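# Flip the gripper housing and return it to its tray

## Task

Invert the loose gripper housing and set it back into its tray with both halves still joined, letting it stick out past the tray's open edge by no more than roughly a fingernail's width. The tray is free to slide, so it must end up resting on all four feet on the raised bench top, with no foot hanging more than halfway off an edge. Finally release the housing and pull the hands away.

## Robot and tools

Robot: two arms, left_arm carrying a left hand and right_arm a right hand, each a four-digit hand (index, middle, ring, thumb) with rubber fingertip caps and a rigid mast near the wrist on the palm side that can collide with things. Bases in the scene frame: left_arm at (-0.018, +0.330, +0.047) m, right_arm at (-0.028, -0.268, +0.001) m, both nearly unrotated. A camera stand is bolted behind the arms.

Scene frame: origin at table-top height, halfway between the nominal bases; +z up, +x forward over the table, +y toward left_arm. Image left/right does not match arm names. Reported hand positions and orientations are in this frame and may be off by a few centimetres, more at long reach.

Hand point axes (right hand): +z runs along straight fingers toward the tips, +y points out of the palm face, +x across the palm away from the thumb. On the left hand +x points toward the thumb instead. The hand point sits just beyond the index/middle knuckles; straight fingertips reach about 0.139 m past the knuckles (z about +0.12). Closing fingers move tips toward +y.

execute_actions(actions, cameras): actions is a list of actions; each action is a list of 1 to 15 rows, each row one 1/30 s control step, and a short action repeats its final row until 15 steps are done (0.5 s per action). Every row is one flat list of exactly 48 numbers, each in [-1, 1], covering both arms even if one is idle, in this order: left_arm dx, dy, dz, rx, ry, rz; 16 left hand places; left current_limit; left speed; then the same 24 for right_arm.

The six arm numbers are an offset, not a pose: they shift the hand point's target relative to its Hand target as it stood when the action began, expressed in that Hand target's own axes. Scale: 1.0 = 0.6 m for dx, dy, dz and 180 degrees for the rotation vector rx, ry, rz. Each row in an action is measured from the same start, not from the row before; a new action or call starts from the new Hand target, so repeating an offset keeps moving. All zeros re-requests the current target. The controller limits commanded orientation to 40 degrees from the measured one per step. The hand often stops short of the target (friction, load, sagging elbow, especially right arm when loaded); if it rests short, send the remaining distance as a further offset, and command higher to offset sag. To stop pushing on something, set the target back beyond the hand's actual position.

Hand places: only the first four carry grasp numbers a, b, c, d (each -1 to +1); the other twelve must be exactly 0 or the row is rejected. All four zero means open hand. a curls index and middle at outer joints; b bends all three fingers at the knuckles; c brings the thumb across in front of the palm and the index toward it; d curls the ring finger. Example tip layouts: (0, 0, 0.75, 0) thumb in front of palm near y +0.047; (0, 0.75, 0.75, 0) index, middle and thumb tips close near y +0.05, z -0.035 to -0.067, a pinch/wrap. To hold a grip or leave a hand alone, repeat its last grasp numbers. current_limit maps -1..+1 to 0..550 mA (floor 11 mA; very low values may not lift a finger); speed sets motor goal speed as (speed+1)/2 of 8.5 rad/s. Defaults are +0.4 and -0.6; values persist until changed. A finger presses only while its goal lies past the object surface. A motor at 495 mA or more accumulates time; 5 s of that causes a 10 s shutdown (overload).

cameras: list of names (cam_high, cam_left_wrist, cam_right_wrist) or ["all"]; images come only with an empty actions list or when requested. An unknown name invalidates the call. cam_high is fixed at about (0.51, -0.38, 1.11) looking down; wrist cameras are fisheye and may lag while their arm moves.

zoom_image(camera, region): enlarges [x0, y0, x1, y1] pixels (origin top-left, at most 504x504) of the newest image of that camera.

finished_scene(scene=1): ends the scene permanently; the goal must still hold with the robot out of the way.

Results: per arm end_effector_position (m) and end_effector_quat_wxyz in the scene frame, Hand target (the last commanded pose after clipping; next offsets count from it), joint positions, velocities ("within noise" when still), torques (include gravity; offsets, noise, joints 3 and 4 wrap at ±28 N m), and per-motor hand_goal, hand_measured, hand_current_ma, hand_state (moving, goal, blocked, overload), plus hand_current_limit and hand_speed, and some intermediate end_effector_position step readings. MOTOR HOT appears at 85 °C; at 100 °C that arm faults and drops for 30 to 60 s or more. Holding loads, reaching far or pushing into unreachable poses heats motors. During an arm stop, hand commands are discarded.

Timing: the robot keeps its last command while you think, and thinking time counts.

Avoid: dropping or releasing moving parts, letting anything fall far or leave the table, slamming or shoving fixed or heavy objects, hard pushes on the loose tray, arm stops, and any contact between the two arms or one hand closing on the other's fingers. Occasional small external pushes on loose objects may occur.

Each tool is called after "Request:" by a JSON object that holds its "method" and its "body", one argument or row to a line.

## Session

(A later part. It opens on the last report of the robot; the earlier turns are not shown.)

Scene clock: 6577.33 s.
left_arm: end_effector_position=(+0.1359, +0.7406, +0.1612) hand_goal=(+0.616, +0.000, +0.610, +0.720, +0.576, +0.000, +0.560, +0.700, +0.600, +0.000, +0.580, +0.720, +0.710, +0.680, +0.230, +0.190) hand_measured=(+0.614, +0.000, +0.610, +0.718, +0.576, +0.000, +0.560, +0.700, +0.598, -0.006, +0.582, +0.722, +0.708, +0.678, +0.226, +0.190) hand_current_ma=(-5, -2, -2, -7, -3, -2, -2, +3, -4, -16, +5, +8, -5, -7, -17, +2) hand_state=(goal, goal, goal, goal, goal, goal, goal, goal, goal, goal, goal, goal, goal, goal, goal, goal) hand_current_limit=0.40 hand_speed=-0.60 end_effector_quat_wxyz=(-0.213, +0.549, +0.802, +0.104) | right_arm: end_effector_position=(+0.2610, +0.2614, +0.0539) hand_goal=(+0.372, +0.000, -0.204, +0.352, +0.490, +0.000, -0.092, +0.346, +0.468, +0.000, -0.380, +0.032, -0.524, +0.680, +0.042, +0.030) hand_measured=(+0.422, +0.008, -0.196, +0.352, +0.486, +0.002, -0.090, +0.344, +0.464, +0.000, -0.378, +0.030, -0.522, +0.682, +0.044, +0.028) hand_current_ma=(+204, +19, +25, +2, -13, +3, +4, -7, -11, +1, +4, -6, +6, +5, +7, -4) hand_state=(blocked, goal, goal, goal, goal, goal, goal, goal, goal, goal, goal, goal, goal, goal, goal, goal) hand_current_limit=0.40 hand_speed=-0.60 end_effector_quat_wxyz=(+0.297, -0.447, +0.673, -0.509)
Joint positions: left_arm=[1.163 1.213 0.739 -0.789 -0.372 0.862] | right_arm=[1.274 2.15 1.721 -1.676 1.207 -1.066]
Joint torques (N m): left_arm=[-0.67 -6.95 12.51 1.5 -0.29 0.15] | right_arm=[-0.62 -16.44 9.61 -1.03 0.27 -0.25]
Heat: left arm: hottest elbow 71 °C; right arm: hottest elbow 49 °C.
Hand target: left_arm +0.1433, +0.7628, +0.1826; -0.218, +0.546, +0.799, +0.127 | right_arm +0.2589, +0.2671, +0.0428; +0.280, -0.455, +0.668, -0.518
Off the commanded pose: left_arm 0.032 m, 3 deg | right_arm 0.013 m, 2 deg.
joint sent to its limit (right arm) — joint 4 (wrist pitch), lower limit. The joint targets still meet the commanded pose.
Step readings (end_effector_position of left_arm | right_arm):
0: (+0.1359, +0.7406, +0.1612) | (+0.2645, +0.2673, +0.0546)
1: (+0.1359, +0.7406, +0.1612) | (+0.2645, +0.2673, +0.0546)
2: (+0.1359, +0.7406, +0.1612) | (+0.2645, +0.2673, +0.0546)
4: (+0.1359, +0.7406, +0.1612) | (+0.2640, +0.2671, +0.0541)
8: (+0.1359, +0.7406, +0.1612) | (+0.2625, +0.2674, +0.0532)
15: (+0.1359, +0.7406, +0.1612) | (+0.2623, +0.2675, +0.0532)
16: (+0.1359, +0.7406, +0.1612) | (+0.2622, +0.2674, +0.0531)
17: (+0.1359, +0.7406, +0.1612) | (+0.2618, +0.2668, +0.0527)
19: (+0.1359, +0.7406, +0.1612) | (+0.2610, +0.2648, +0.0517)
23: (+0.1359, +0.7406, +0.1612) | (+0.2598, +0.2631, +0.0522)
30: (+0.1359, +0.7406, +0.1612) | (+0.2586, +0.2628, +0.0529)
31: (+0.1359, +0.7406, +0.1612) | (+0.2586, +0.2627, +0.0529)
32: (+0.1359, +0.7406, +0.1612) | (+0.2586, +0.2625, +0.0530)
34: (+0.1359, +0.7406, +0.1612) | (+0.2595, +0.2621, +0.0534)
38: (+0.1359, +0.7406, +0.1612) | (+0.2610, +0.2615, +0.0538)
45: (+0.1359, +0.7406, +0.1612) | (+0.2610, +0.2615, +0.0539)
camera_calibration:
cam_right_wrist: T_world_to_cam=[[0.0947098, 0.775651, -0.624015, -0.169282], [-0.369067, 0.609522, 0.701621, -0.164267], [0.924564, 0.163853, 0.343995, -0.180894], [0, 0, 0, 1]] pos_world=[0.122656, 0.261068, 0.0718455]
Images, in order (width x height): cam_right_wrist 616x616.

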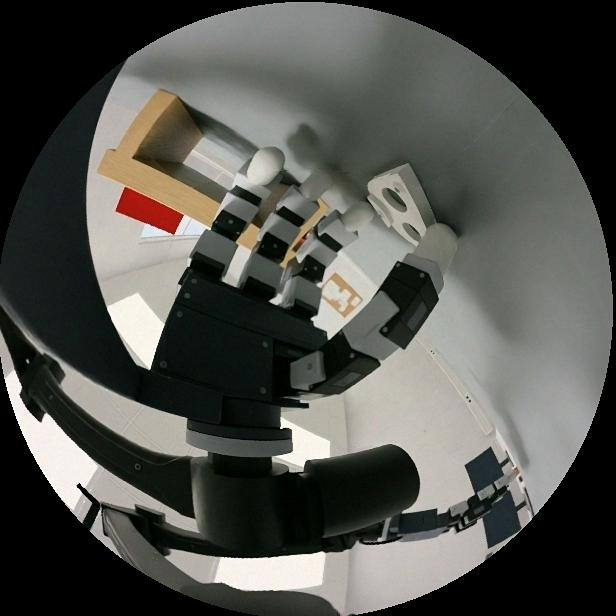

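Request:
{"method": "execute_actions", "body": {
  "actions": [
    [[0,0,0,0,0,0,0,0.1,0,0,0,0,0,0,0,0,0,0,0,0,0,0,0.4,-0.6,0,0,0,0,0,0,0.47,0.05,0.60,0.6,0,0,0,0,0,0,0,0,0,0,0,0,0.4,-0.6]],
    [[0,0,0,0,0,0,0,0.1,0,0,0,0,0,0,0,0,0,0,0,0,0,0,0.4,-0.6,0,0.002,0,0,0,0.02,0.47,0.05,0.60,0.6,0,0,0,0,0,0,0,0,0,0,0,0,0.4,-0.6]]
  ]
}}

Scene clock: 6613.53 s.
left_arm: end_effector_position=(+0.1359, +0.7406, +0.1612) hand_goal=(+0.616, +0.000, +0.610, +0.720, +0.576, +0.000, +0.560, +0.700, +0.600, +0.000, +0.580, +0.720, +0.710, +0.680, +0.230, +0.190) hand_measured=(+0.614, +0.000, +0.610, +0.718, +0.576, +0.000, +0.560, +0.700, +0.598, -0.006, +0.582, +0.722, +0.708, +0.678, +0.226, +0.190) hand_current_ma=(-5, -2, -2, -7, -3, -2, -2, +3, -4, -16, +5, +8, -5, -7, -17, +2) hand_state=(goal, goal, goal, goal, goal, goal, goal, goal, goal, goal, goal, goal, goal, goal, goal, goal) hand_current_limit=0.40 hand_speed=-0.60 end_effector_quat_wxyz=(-0.213, +0.549, +0.802, +0.104) | right_arm: end_effector_position=(+0.2605, +0.2621, +0.0504) hand_goal=(+0.580, +0.000, -0.218, +0.264, +0.666, +0.000, -0.182, +0.198, +0.602, +0.000, -0.380, +0.004, -0.262, +0.680, +0.080, +0.020) hand_measured=(+0.564, +0.004, -0.216, +0.268, +0.648, +0.002, -0.180, +0.202, +0.584, +0.000, -0.378, +0.008, -0.270, +0.678, +0.078, +0.018) hand_current_ma=(-56, +9, +6, +9, -62, +3, +5, +8, -60, +1, +4, +10, -22, -9, -8, -6) hand_state=(goal, goal, goal, goal, goal, goal, goal, goal, goal, goal, goal, goal, goal, goal, goal, goal) hand_current_limit=0.40 hand_speed=-0.60 end_effector_quat_wxyz=(+0.298, -0.438, +0.682, -0.504)
Joint positions: left_arm=[1.163 1.213 0.739 -0.789 -0.372 0.862] | right_arm=[1.274 2.155 1.721 -1.682 1.195 -1.03]
Joint torques (N m): left_arm=[-0.26 -6.01 12.67 1.47 -0.25 0.14] | right_arm=[-0.32 -17.08 8.12 -0.75 0.63 0.19]
Heat: left arm: hottest elbow 72 °C; right arm: hottest elbow 52 °C.
Hand target: left_arm +0.1433, +0.7628, +0.1826; -0.218, +0.546, +0.799, +0.127 | right_arm +0.2585, +0.2671, +0.0417; +0.296, -0.434, +0.682, -0.509
Off the commanded pose: left_arm 0.032 m, 3 deg | right_arm 0.010 m, 1 deg.
joint read past its limit (right arm) — joint 4 (wrist pitch), lower limit.
joint sent to its limit (right arm) — joint 4 (wrist pitch), lower limit. The joint targets still meet the commanded pose.
Step readings (end_effector_position of left_arm | right_arm):
0: (+0.1359, +0.7406, +0.1612) | (+0.2610, +0.2614, +0.0539)
1: (+0.1359, +0.7406, +0.1612) | (+0.2610, +0.2614, +0.0539)
2: (+0.1359, +0.7406, +0.1612) | (+0.2607, +0.2612, +0.0537)
4: (+0.1359, +0.7406, +0.1612) | (+0.2595, +0.2599, +0.0530)
8: (+0.1359, +0.7406, +0.1612) | (+0.2587, +0.2581, +0.0530)
15: (+0.1359, +0.7406, +0.1612) | (+0.2584, +0.2577, +0.0529)
16: (+0.1359, +0.7406, +0.1612) | (+0.2584, +0.2577, +0.0529)
17: (+0.1359, +0.7406, +0.1612) | (+0.2585, +0.2578, +0.0529)
19: (+0.1359, +0.7406, +0.1612) | (+0.2586, +0.2582, +0.0529)
23: (+0.1359, +0.7406, +0.1612) | (+0.2588, +0.2588, +0.0528)
30: (+0.1359, +0.7406, +0.1612) | (+0.2591, +0.2596, +0.0529)

Request:
{"method": "execute_actions", "body": {
  "actions": [
    [[0,0,0,0,0,0,0,0.1,0,0,0,0,0,0,0,0,0,0,0,0,0,0,0.4,-0.6,0,0,0,0,0,0,0.47,0.05,0.70,0.6,0,0,0,0,0,0,0,0,0,0,0,0,0.4,-0.6]],
    [[0,0,0,0,0,0,0,0.1,0,0,0,0,0,0,0,0,0,0,0,0,0,0,0.4,-0.6,0,0,0,0,0,0,0.47,0.12,0.74,0.6,0,0,0,0,0,0,0,0,0,0,0,0,0.4,-0.6]]
  ],
  "cameras": ["cam_right_wrist"]
}}

Request:
{"method": "zoom_image", "body": {
  "camera": "cam_right_wrist",
  "region": [280, 100, 500, 320]
}}

Scene clock: 6621.60 s.
left_arm: end_effector_position=(+0.1359, +0.7406, +0.1612) hand_goal=(+0.616, +0.000, +0.610, +0.720, +0.576, +0.000, +0.560, +0.700, +0.600, +0.000, +0.580, +0.720, +0.710, +0.680, +0.230, +0.190) hand_measured=(+0.614, +0.000, +0.610, +0.718, +0.576, +0.000, +0.560, +0.700, +0.598, -0.006, +0.582, +0.722, +0.708, +0.678, +0.226, +0.190) hand_current_ma=(-5, -2, -2, -7, -3, -2, -2, +3, -4, -16, +5, +8, -5, -7, -17, +2) hand_state=(goal, goal, goal, goal, goal, goal, goal, goal, goal, goal, goal, goal, goal, goal, goal, goal) hand_current_limit=0.40 hand_speed=-0.60 end_effector_quat_wxyz=(-0.213, +0.549, +0.802, +0.104) | right_arm: end_effector_position=(+0.2620, +0.2644, +0.0511) hand_goal=(+0.436, +0.000, -0.274, +0.278, +0.542, +0.000, -0.196, +0.240, +0.532, +0.000, -0.380, +0.018, -0.500, +0.680, +0.046, +0.012) hand_measured=(+0.432, +0.004, -0.272, +0.276, +0.538, +0.002, -0.194, +0.238, +0.528, +0.000, -0.378, +0.016, -0.434, +0.686, +0.048, +0.010) hand_current_ma=(-10, +9, +7, -7, -14, +3, +5, -6, -13, +1, +4, -6, +260, +24, +4, -8) hand_state=(goal, goal, goal, goal, goal, goal, goal, goal, goal, goal, goal, goal, blocked, goal, goal, goal) hand_current_limit=0.40 hand_speed=-0.60 end_effector_quat_wxyz=(+0.306, -0.428, +0.688, -0.500)
Joint positions: left_arm=[1.163 1.213 0.739 -0.789 -0.372 0.862] | right_arm=[1.274 2.155 1.721 -1.681 1.197 -1.003]
Joint torques (N m): left_arm=[-0.97 -6.65 12.38 1.52 -0.26 0.14] | right_arm=[-0.5 -17.14 8.02 -0.77 0.54 -0.13]
Heat: left arm: hottest elbow 72 °C; right arm: hottest elbow 51 °C.
Hand target: left_arm +0.1433, +0.7628, +0.1826; -0.218, +0.546, +0.799, +0.127 | right_arm +0.2585, +0.2671, +0.0417; +0.296, -0.434, +0.682, -0.509
Off the commanded pose: left_arm 0.032 m, 3 deg | right_arm 0.010 m, 2 deg.
joint read past its limit (right arm) — joint 4 (wrist pitch), lower limit.
joint sent to its limit (right arm) — joint 4 (wrist pitch), lower limit. The joint targets still meet the commanded pose.
Step readings (end_effector_position of left_arm | right_arm):
0: (+0.1359, +0.7406, +0.1612) | (+0.2605, +0.2621, +0.0504)
1: (+0.1359, +0.7406, +0.1612) | (+0.2605, +0.2621, +0.0504)
2: (+0.1359, +0.7406, +0.1612) | (+0.2606, +0.2621, +0.0504)
4: (+0.1359, +0.7406, +0.1612) | (+0.2607, +0.2625, +0.0505)
8: (+0.1359, +0.7406, +0.1612) | (+0.2613, +0.2633, +0.0507)
15: (+0.1359, +0.7406, +0.1612) | (+0.2614, +0.2636, +0.0508)
16: (+0.1359, +0.7406, +0.1612) | (+0.2614, +0.2636, +0.0508)
17: (+0.1359, +0.7406, +0.1612) | (+0.2616, +0.2637, +0.0509)
19: (+0.1359, +0.7406, +0.1612) | (+0.2618, +0.2639, +0.0510)
23: (+0.1359, +0.7406, +0.1612) | (+0.2620, +0.2643, +0.0510)
30: (+0.1359, +0.7406, +0.1612) | (+0.2620, +0.2644, +0.0511)
camera_calibration:
cam_right_wrist: T_world_to_cam=[[0.123771, 0.800923, -0.585836, -0.189667], [-0.365266, 0.585696, 0.723561, -0.159528], [0.922639, 0.12443, 0.365042, -0.171446], [0, 0, 0, 1]] pos_world=[0.123387, 0.266677, 0.0668994]
Images, in order (width x height): cam_right_wrist 616x616.

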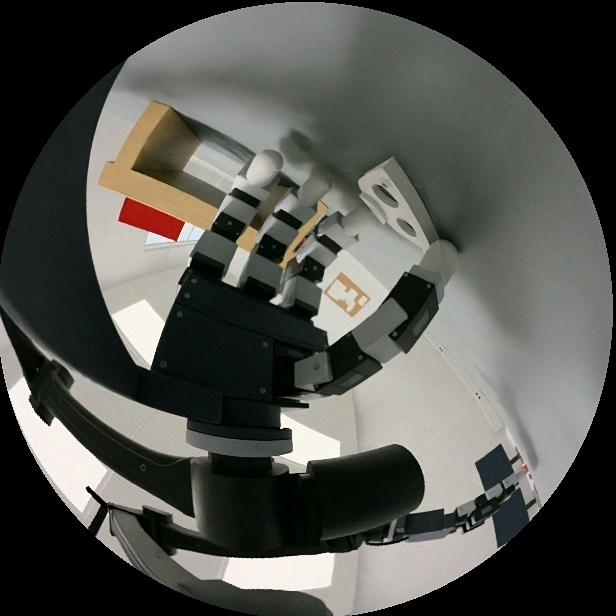

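Scaled by 2.291 from the camera's 616x616 image, which has a finer 880x880 frame.

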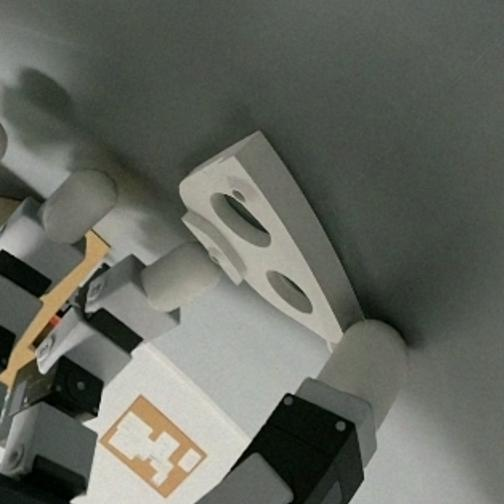

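Request:
{"method": "execute_actions", "body": {
  "actions": [
    [[0,0,0,0,0,0,0,0.1,0,0,0,0,0,0,0,0,0,0,0,0,0,0,0.4,-0.6,0,-0.022,0,0,0,-0.02,0.43,0.05,0.70,0.7,0,0,0,0,0,0,0,0,0,0,0,0,0.4,-0.6]],
    [[0,0,0,0,0,0,0,0.1,0,0,0,0,0,0,0,0,0,0,0,0,0,0,0.4,-0.6,0,0,0,0,0,0,0.43,0.08,0.76,0.7,0,0,0,0,0,0,0,0,0,0,0,0,0.4,-0.6]]
  ],
  "cameras": ["cam_right_wrist"]
}}

Request:
{"method": "zoom_image", "body": {
  "camera": "cam_right_wrist",
  "region": [280, 100, 500, 320]
}}

Scene clock: 6639.73 s.
left_arm: end_effector_position=(+0.1359, +0.7406, +0.1612) hand_goal=(+0.616, +0.000, +0.610, +0.720, +0.576, +0.000, +0.560, +0.700, +0.600, +0.000, +0.580, +0.720, +0.710, +0.680, +0.230, +0.190) hand_measured=(+0.614, +0.000, +0.610, +0.718, +0.576, +0.000, +0.560, +0.700, +0.598, -0.006, +0.582, +0.722, +0.708, +0.678, +0.226, +0.190) hand_current_ma=(-5, -2, -2, -7, -3, -2, -2, +3, -4, -16, +5, +8, -5, -7, -17, +2) hand_state=(goal, goal, goal, goal, goal, goal, goal, goal, goal, goal, goal, goal, goal, goal, goal, goal) hand_current_limit=0.40 hand_speed=-0.60 end_effector_quat_wxyz=(-0.213, +0.549, +0.802, +0.104) | right_arm: end_effector_position=(+0.2604, +0.2621, +0.0528) hand_goal=(+0.490, +0.000, -0.270, +0.308, +0.642, +0.000, -0.124, +0.304, +0.548, +0.000, -0.540, -0.096, -0.538, +0.680, +0.040, +0.008) hand_measured=(+0.486, +0.004, -0.268, +0.306, +0.636, +0.002, -0.122, +0.302, +0.544, +0.000, -0.536, -0.098, -0.466, +0.688, +0.040, +0.008) hand_current_ma=(-12, +9, +7, -7, -17, +3, +3, -7, -13, +1, +11, -4, +290, +31, +1, -1) hand_state=(goal, goal, goal, goal, goal, goal, goal, goal, goal, goal, goal, goal, blocked, goal, goal, goal) hand_current_limit=0.40 hand_speed=-0.60 end_effector_quat_wxyz=(+0.292, -0.452, +0.671, -0.510)
Joint positions: left_arm=[1.163 1.213 0.739 -0.789 -0.372 0.862] | right_arm=[1.274 2.155 1.729 -1.68 1.203 -1.077]
Joint torques (N m): left_arm=[-0.32 -6.36 12.44 1.55 -0.28 0.13] | right_arm=[-1.38 -18.14 9.17 -0.87 0.52 -0.36]
Heat: left arm: hottest elbow 72 °C; right arm: hottest elbow 51 °C.
Hand target: left_arm +0.1433, +0.7628, +0.1826; -0.218, +0.546, +0.799, +0.127 | right_arm +0.2624, +0.2658, +0.0543; +0.280, -0.455, +0.668, -0.518
Off the commanded pose: left_arm 0.032 m, 3 deg | right_arm 0.004 m, 2 deg.
joint read past its limit (right arm) — joint 4 (wrist pitch), lower limit.
joint sent to its limit (right arm) — joint 4 (wrist pitch), lower limit. The joint targets still meet the commanded pose.
Step readings (end_effector_position of left_arm | right_arm):
0: (+0.1359, +0.7406, +0.1612) | (+0.2620, +0.2644, +0.0511)
1: (+0.1359, +0.7406, +0.1612) | (+0.2621, +0.2644, +0.0511)
2: (+0.1359, +0.7406, +0.1612) | (+0.2620, +0.2642, +0.0511)
4: (+0.1359, +0.7406, +0.1612) | (+0.2616, +0.2631, +0.0511)
8: (+0.1359, +0.7406, +0.1612) | (+0.2612, +0.2626, +0.0521)
15: (+0.1359, +0.7406, +0.1612) | (+0.2605, +0.2618, +0.0525)
16: (+0.1359, +0.7406, +0.1612) | (+0.2605, +0.2619, +0.0526)
17: (+0.1359, +0.7406, +0.1612) | (+0.2605, +0.2618, +0.0526)
19: (+0.1359, +0.7406, +0.1612) | (+0.2606, +0.2623, +0.0529)
23: (+0.1359, +0.7406, +0.1612) | (+0.2605, +0.2621, +0.0528)
30: (+0.1359, +0.7406, +0.1612) | (+0.2604, +0.2621, +0.0528)
camera_calibration:
cam_right_wrist: T_world_to_cam=[[0.0883135, 0.769485, -0.632529, -0.166644], [-0.364177, 0.615991, 0.69852, -0.166909], [0.927133, 0.168664, 0.334629, -0.181547], [0, 0, 0, 1]] pos_world=[0.122251, 0.261665, 0.0719327]
Images, in order (width x height): cam_right_wrist 616x616.

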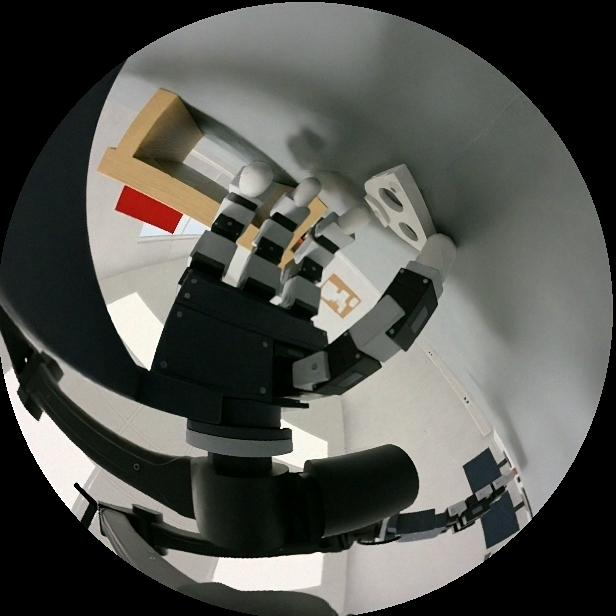

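Scaled by 2.291 from the camera's 616x616 image, which has a finer 880x880 frame.

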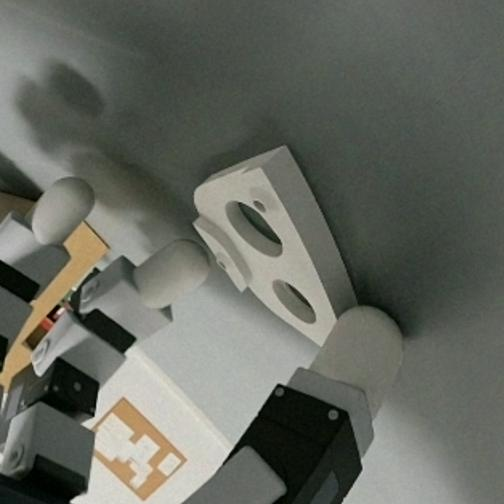

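Request:
{"method": "execute_actions", "body": {
  "actions": [
    [[0,0,0,0,0,0,0,0.1,0,0,0,0,0,0,0,0,0,0,0,0,0,0,0.4,-0.6,0,-0.01,0,0,0,0,0.43,0.08,0.76,0.7,0,0,0,0,0,0,0,0,0,0,0,0,0.4,-0.6]],
    [[0,0,0,0,0,0,0,0.1,0,0,0,0,0,0,0,0,0,0,0,0,0,0,0.4,-0.6,0,0,0,0,0,0,0.43,0.16,0.76,0.7,0,0,0,0,0,0,0,0,0,0,0,0,0.4,-0.6]]
  ]
}}

Scene clock: 6645.83 s.
left_arm: end_effector_position=(+0.1359, +0.7406, +0.1612) hand_goal=(+0.616, +0.000, +0.610, +0.720, +0.576, +0.000, +0.560, +0.700, +0.600, +0.000, +0.580, +0.720, +0.710, +0.680, +0.230, +0.190) hand_measured=(+0.614, +0.000, +0.610, +0.718, +0.576, +0.000, +0.560, +0.700, +0.598, -0.006, +0.582, +0.722, +0.708, +0.678, +0.226, +0.190) hand_current_ma=(-5, -2, -2, -7, -3, -2, -2, +3, -4, -16, +5, +8, -5, -7, -17, +2) hand_state=(goal, goal, goal, goal, goal, goal, goal, goal, goal, goal, goal, goal, goal, goal, goal, goal) hand_current_limit=0.40 hand_speed=-0.60 end_effector_quat_wxyz=(-0.213, +0.549, +0.802, +0.104) | right_arm: end_effector_position=(+0.2607, +0.2613, +0.0531) hand_goal=(+0.382, +0.000, -0.246, +0.324, +0.502, +0.000, -0.140, +0.304, +0.428, +0.000, -0.540, -0.080, -0.538, +0.680, +0.040, +0.024) hand_measured=(+0.378, +0.004, -0.248, +0.322, +0.498, +0.002, -0.138, +0.302, +0.424, +0.000, -0.536, -0.082, -0.472, +0.690, +0.038, +0.016) hand_current_ma=(-9, +9, -6, -7, -13, +3, +5, -6, -8, +1, +11, -7, +266, +35, -5, -28) hand_state=(goal, goal, goal, goal, goal, goal, goal, goal, goal, goal, goal, goal, blocked, goal, goal, goal) hand_current_limit=0.40 hand_speed=-0.60 end_effector_quat_wxyz=(+0.290, -0.455, +0.668, -0.512)
Joint positions: left_arm=[1.163 1.213 0.739 -0.789 -0.372 0.862] | right_arm=[1.273 2.155 1.73 -1.68 1.205 -1.089]
Joint torques (N m): left_arm=[-0.62 -6.89 12.46 1.51 -0.32 0.14] | right_arm=[-1.26 -18.73 9.28 -0.91 0.51 -0.33]
Heat: left arm: hottest elbow 72 °C; right arm: hottest elbow 50 °C.
Hand target: left_arm +0.1433, +0.7628, +0.1826; -0.218, +0.546, +0.799, +0.127 | right_arm +0.2642, +0.2655, +0.0599; +0.280, -0.455, +0.668, -0.518
Off the commanded pose: left_arm 0.032 m, 3 deg | right_arm 0.009 m, 1 deg.
joint read past its limit (right arm) — joint 4 (wrist pitch), lower limit.
joint sent to its limit (right arm) — joint 4 (wrist pitch), lower limit. The joint targets still meet the commanded pose.
Step readings (end_effector_position of left_arm | right_arm):
0: (+0.1359, +0.7406, +0.1612) | (+0.2604, +0.2621, +0.0528)
1: (+0.1359, +0.7406, +0.1612) | (+0.2604, +0.2620, +0.0528)
2: (+0.1359, +0.7406, +0.1612) | (+0.2604, +0.2620, +0.0528)
4: (+0.1359, +0.7406, +0.1612) | (+0.2604, +0.2621, +0.0529)
8: (+0.1359, +0.7406, +0.1612) | (+0.2604, +0.2616, +0.0530)
15: (+0.1359, +0.7406, +0.1612) | (+0.2606, +0.2613, +0.0530)
16: (+0.1359, +0.7406, +0.1612) | (+0.2606, +0.2613, +0.0530)
17: (+0.1359, +0.7406, +0.1612) | (+0.2607, +0.2613, +0.0531)
19: (+0.1359, +0.7406, +0.1612) | (+0.2607, +0.2613, +0.0531)
23: (+0.1359, +0.7406, +0.1612) | (+0.2607, +0.2613, +0.0531)
30: (+0.1359, +0.7406, +0.1612) | (+0.2607, +0.2613, +0.0531)

Request:
{"method": "execute_actions", "body": {
  "actions": [
    [[0,0,0,0,0,0,0,0.1,0,0,0,0,0,0,0,0,0,0,0,0,0,0,0.4,-0.6,0,-0.015,0,0,0,0,0.43,0.16,0.76,0.7,0,0,0,0,0,0,0,0,0,0,0,0,0.4,-0.6]]
  ]
}}

Scene clock: 6654.93 s.
left_arm: end_effector_position=(+0.1359, +0.7406, +0.1612) hand_goal=(+0.616, +0.000, +0.610, +0.720, +0.576, +0.000, +0.560, +0.700, +0.600, +0.000, +0.580, +0.720, +0.710, +0.680, +0.230, +0.190) hand_measured=(+0.614, +0.000, +0.610, +0.718, +0.576, +0.000, +0.560, +0.700, +0.598, -0.006, +0.582, +0.722, +0.708, +0.678, +0.226, +0.190) hand_current_ma=(-5, -2, -2, -7, -3, -2, -2, +3, -4, -16, +5, +8, -5, -7, -17, +2) hand_state=(goal, goal, goal, goal, goal, goal, goal, goal, goal, goal, goal, goal, goal, goal, goal, goal) hand_current_limit=0.40 hand_speed=-0.60 end_effector_quat_wxyz=(-0.213, +0.549, +0.802, +0.104) | right_arm: end_effector_position=(+0.2621, +0.2589, +0.0539) hand_goal=(+0.382, +0.000, -0.246, +0.324, +0.502, +0.000, -0.140, +0.304, +0.428, +0.000, -0.540, -0.080, -0.538, +0.680, +0.040, +0.024) hand_measured=(+0.378, +0.004, -0.248, +0.322, +0.498, +0.002, -0.138, +0.302, +0.424, +0.000, -0.536, -0.082, -0.484, +0.690, +0.038, +0.020) hand_current_ma=(-9, +9, -6, -7, -13, +3, +5, -6, -8, +1, +11, -7, +210, +35, -5, -14) hand_state=(goal, goal, goal, goal, goal, goal, goal, goal, goal, goal, goal, goal, blocked, goal, goal, goal) hand_current_limit=0.40 hand_speed=-0.60 end_effector_quat_wxyz=(+0.283, -0.461, +0.664, -0.515)
Joint positions: left_arm=[1.163 1.213 0.739 -0.789 -0.372 0.862] | right_arm=[1.269 2.154 1.731 -1.68 1.205 -1.113]
Joint torques (N m): left_arm=[-0.44 -6.42 12.4 1.58 -0.28 0.15] | right_arm=[-0.97 -19.55 9.52 -0.91 0.6 -0.28]
Heat: left arm: hottest elbow 72 °C; right arm: hottest elbow 49 °C.
Hand target: left_arm +0.1433, +0.7628, +0.1826; -0.218, +0.546, +0.799, +0.127 | right_arm +0.2671, +0.2650, +0.0684; +0.280, -0.455, +0.668, -0.518
Off the commanded pose: left_arm 0.032 m, 3 deg | right_arm 0.017 m, 1 deg.
joint read past its limit (right arm) — joint 4 (wrist pitch), lower limit.
joint sent to its limit (right arm) — joint 4 (wrist pitch), lower limit. The joint targets still meet the commanded pose.
Step readings (end_effector_position of left_arm | right_arm):
0: (+0.1359, +0.7406, +0.1612) | (+0.2607, +0.2613, +0.0531)
1: (+0.1359, +0.7406, +0.1612) | (+0.2607, +0.2614, +0.0532)
2: (+0.1359, +0.7406, +0.1612) | (+0.2609, +0.2613, +0.0533)
4: (+0.1359, +0.7406, +0.1612) | (+0.2618, +0.2607, +0.0535)
8: (+0.1359, +0.7406, +0.1612) | (+0.2621, +0.2598, +0.0538)
15: (+0.1359, +0.7406, +0.1612) | (+0.2621, +0.2590, +0.0539)

Request:
{"method": "execute_actions", "body": {
  "actions": [
    [[0,0,0,0,0,0,0,0.1,0,0,0,0,0,0,0,0,0,0,0,0,0,0,0.4,-0.6,0,-0.008,0,0,0,0,0.43,0.16,0.76,0.7,0,0,0,0,0,0,0,0,0,0,0,0,0.4,-0.6]]
  ]
}}

Scene clock: 6658.43 s.
left_arm: end_effector_position=(+0.1359, +0.7406, +0.1612) hand_goal=(+0.616, +0.000, +0.610, +0.720, +0.576, +0.000, +0.560, +0.700, +0.600, +0.000, +0.580, +0.720, +0.710, +0.680, +0.230, +0.190) hand_measured=(+0.614, +0.000, +0.610, +0.718, +0.576, +0.000, +0.560, +0.700, +0.598, -0.006, +0.582, +0.722, +0.708, +0.678, +0.226, +0.190) hand_current_ma=(-5, -2, -2, -7, -3, -2, -2, +3, -4, -16, +5, +8, -5, -7, -17, +2) hand_state=(goal, goal, goal, goal, goal, goal, goal, goal, goal, goal, goal, goal, goal, goal, goal, goal) hand_current_limit=0.40 hand_speed=-0.60 end_effector_quat_wxyz=(-0.213, +0.549, +0.802, +0.104) | right_arm: end_effector_position=(+0.2625, +0.2563, +0.0543) hand_goal=(+0.382, +0.000, -0.246, +0.324, +0.502, +0.000, -0.140, +0.304, +0.428, +0.000, -0.540, -0.080, -0.538, +0.680, +0.040, +0.024) hand_measured=(+0.378, +0.004, -0.248, +0.322, +0.498, +0.002, -0.138, +0.302, +0.424, +0.000, -0.536, -0.082, -0.524, +0.686, +0.040, +0.022) hand_current_ma=(-9, +9, -5, -7, -13, +3, +5, -6, -8, +1, +11, -7, +48, +20, -1, -5) hand_state=(goal, goal, goal, goal, goal, goal, goal, goal, goal, goal, goal, goal, goal, goal, goal, goal) hand_current_limit=0.40 hand_speed=-0.60 end_effector_quat_wxyz=(+0.277, -0.468, +0.660, -0.519)
Joint positions: left_arm=[1.163 1.213 0.739 -0.789 -0.372 0.862] | right_arm=[1.266 2.153 1.731 -1.68 1.205 -1.138]
Joint torques (N m): left_arm=[-0.85 -7.12 12.52 1.57 -0.26 0.14] | right_arm=[-1.67 -20.48 9.55 -0.91 0.6 -0.14]
Heat: left arm: hottest elbow 72 °C; right arm: hottest elbow 49 °C.
Hand target: left_arm +0.1433, +0.7628, +0.1826; -0.218, +0.546, +0.799, +0.127 | right_arm +0.2686, +0.2648, +0.0729; +0.280, -0.455, +0.668, -0.518
Off the commanded pose: left_arm 0.032 m, 3 deg | right_arm 0.021 m, 2 deg.
joint read past its limit (right arm) — joint 4 (wrist pitch), lower limit.
joint sent to its limit (right arm) — joint 4 (wrist pitch), lower limit. The joint targets still meet the commanded pose.
Step readings (end_effector_position of left_arm | right_arm):
0: (+0.1359, +0.7406, +0.1612) | (+0.2621, +0.2589, +0.0539)
1: (+0.1359, +0.7406, +0.1612) | (+0.2620, +0.2588, +0.0539)
2: (+0.1359, +0.7406, +0.1612) | (+0.2620, +0.2588, +0.0541)
4: (+0.1359, +0.7406, +0.1612) | (+0.2621, +0.2585, +0.0543)
8: (+0.1359, +0.7406, +0.1612) | (+0.2624, +0.2576, +0.0544)
15: (+0.1359, +0.7406, +0.1612) | (+0.2624, +0.2567, +0.0543)

Request:
{"method": "execute_actions", "body": {
  "actions": [
    [[0,0,0,0,0,0,0,0.1,0,0,0,0,0,0,0,0,0,0,0,0,0,0,0.4,-0.6,0,0,0,0,0,0,0.43,0.22,0.76,0.7,0,0,0,0,0,0,0,0,0,0,0,0,0.4,-0.6]],
    [[0,0,0,0,0,0,0,0.1,0,0,0,0,0,0,0,0,0,0,0,0,0,0,0.4,-0.6,0,0,0,0,0,0,0.43,0.27,0.76,0.7,0,0,0,0,0,0,0,0,0,0,0,0,0.4,-0.6]]
  ],
  "cameras": ["cam_right_wrist"]
}}

Request:
{"method": "zoom_image", "body": {
  "camera": "cam_right_wrist",
  "region": [280, 100, 500, 320]
}}

Scene clock: 6666.13 s.
left_arm: end_effector_position=(+0.1359, +0.7406, +0.1612) hand_goal=(+0.616, +0.000, +0.610, +0.720, +0.576, +0.000, +0.560, +0.700, +0.600, +0.000, +0.580, +0.720, +0.710, +0.680, +0.230, +0.190) hand_measured=(+0.614, +0.000, +0.610, +0.718, +0.576, +0.000, +0.560, +0.700, +0.598, -0.006, +0.582, +0.722, +0.708, +0.678, +0.226, +0.190) hand_current_ma=(-5, -2, -2, -7, -3, -2, -2, +3, -4, -16, +5, +8, -5, -7, -17, +2) hand_state=(goal, goal, goal, goal, goal, goal, goal, goal, goal, goal, goal, goal, goal, goal, goal, goal) hand_current_limit=0.40 hand_speed=-0.60 end_effector_quat_wxyz=(-0.213, +0.549, +0.802, +0.104) | right_arm: end_effector_position=(+0.2653, +0.2553, +0.0559) hand_goal=(+0.232, +0.000, -0.214, +0.346, +0.310, +0.000, -0.162, +0.304, +0.264, +0.000, -0.540, -0.058, -0.538, +0.680, +0.040, +0.046) hand_measured=(+0.280, +0.002, -0.206, +0.348, +0.308, +0.002, -0.158, +0.302, +0.262, +0.000, -0.536, -0.060, -0.536, +0.682, +0.052, +0.052) hand_current_ma=(+194, +4, +24, +3, -7, +3, +7, -6, -3, +1, +11, -7, +4, +6, +51, +20) hand_state=(blocked, goal, goal, goal, goal, goal, goal, goal, goal, goal, goal, goal, goal, goal, goal, goal) hand_current_limit=0.40 hand_speed=-0.60 end_effector_quat_wxyz=(+0.278, -0.467, +0.659, -0.520)
Joint positions: left_arm=[1.163 1.213 0.739 -0.789 -0.372 0.862] | right_arm=[1.262 2.151 1.731 -1.68 1.21 -1.139]
Joint torques (N m): left_arm=[-0.26 -6.83 12.41 1.43 -0.3 0.17] | right_arm=[-1.32 -20.07 9.62 -0.88 0.44 -0.11]
Heat: left arm: hottest elbow 72 °C; right arm: hottest elbow 50 °C.
Hand target: left_arm +0.1433, +0.7628, +0.1826; -0.218, +0.546, +0.799, +0.127 | right_arm +0.2686, +0.2647, +0.0729; +0.280, -0.455, +0.668, -0.518
Off the commanded pose: left_arm 0.032 m, 3 deg | right_arm 0.020 m, 2 deg.
joint read past its limit (right arm) — joint 4 (wrist pitch), lower limit.
joint sent to its limit (right arm) — joint 4 (wrist pitch), lower limit. The joint targets still meet the commanded pose.
Step readings (end_effector_position of left_arm | right_arm):
0: (+0.1359, +0.7406, +0.1612) | (+0.2625, +0.2563, +0.0543)
1: (+0.1359, +0.7406, +0.1612) | (+0.2625, +0.2563, +0.0543)
2: (+0.1359, +0.7406, +0.1612) | (+0.2625, +0.2563, +0.0543)
4: (+0.1359, +0.7406, +0.1612) | (+0.2629, +0.2563, +0.0547)
8: (+0.1359, +0.7406, +0.1612) | (+0.2635, +0.2559, +0.0547)
15: (+0.1359, +0.7406, +0.1612) | (+0.2635, +0.2559, +0.0547)
16: (+0.1359, +0.7406, +0.1612) | (+0.2635, +0.2559, +0.0547)
17: (+0.1359, +0.7406, +0.1612) | (+0.2637, +0.2560, +0.0549)
19: (+0.1359, +0.7406, +0.1612) | (+0.2647, +0.2556, +0.0559)
23: (+0.1359, +0.7406, +0.1612) | (+0.2653, +0.2553, +0.0559)
30: (+0.1359, +0.7406, +0.1612) | (+0.2653, +0.2553, +0.0559)
camera_calibration:
cam_right_wrist: T_world_to_cam=[[0.0682348, 0.739272, -0.669941, -0.144829], [-0.35807, 0.644913, 0.675183, -0.170847], [0.931198, 0.193815, 0.308717, -0.19193], [0, 0, 0, 1]] pos_world=[0.127433, 0.254449, 0.0775778]
Images, in order (width x height): cam_right_wrist 616x616.

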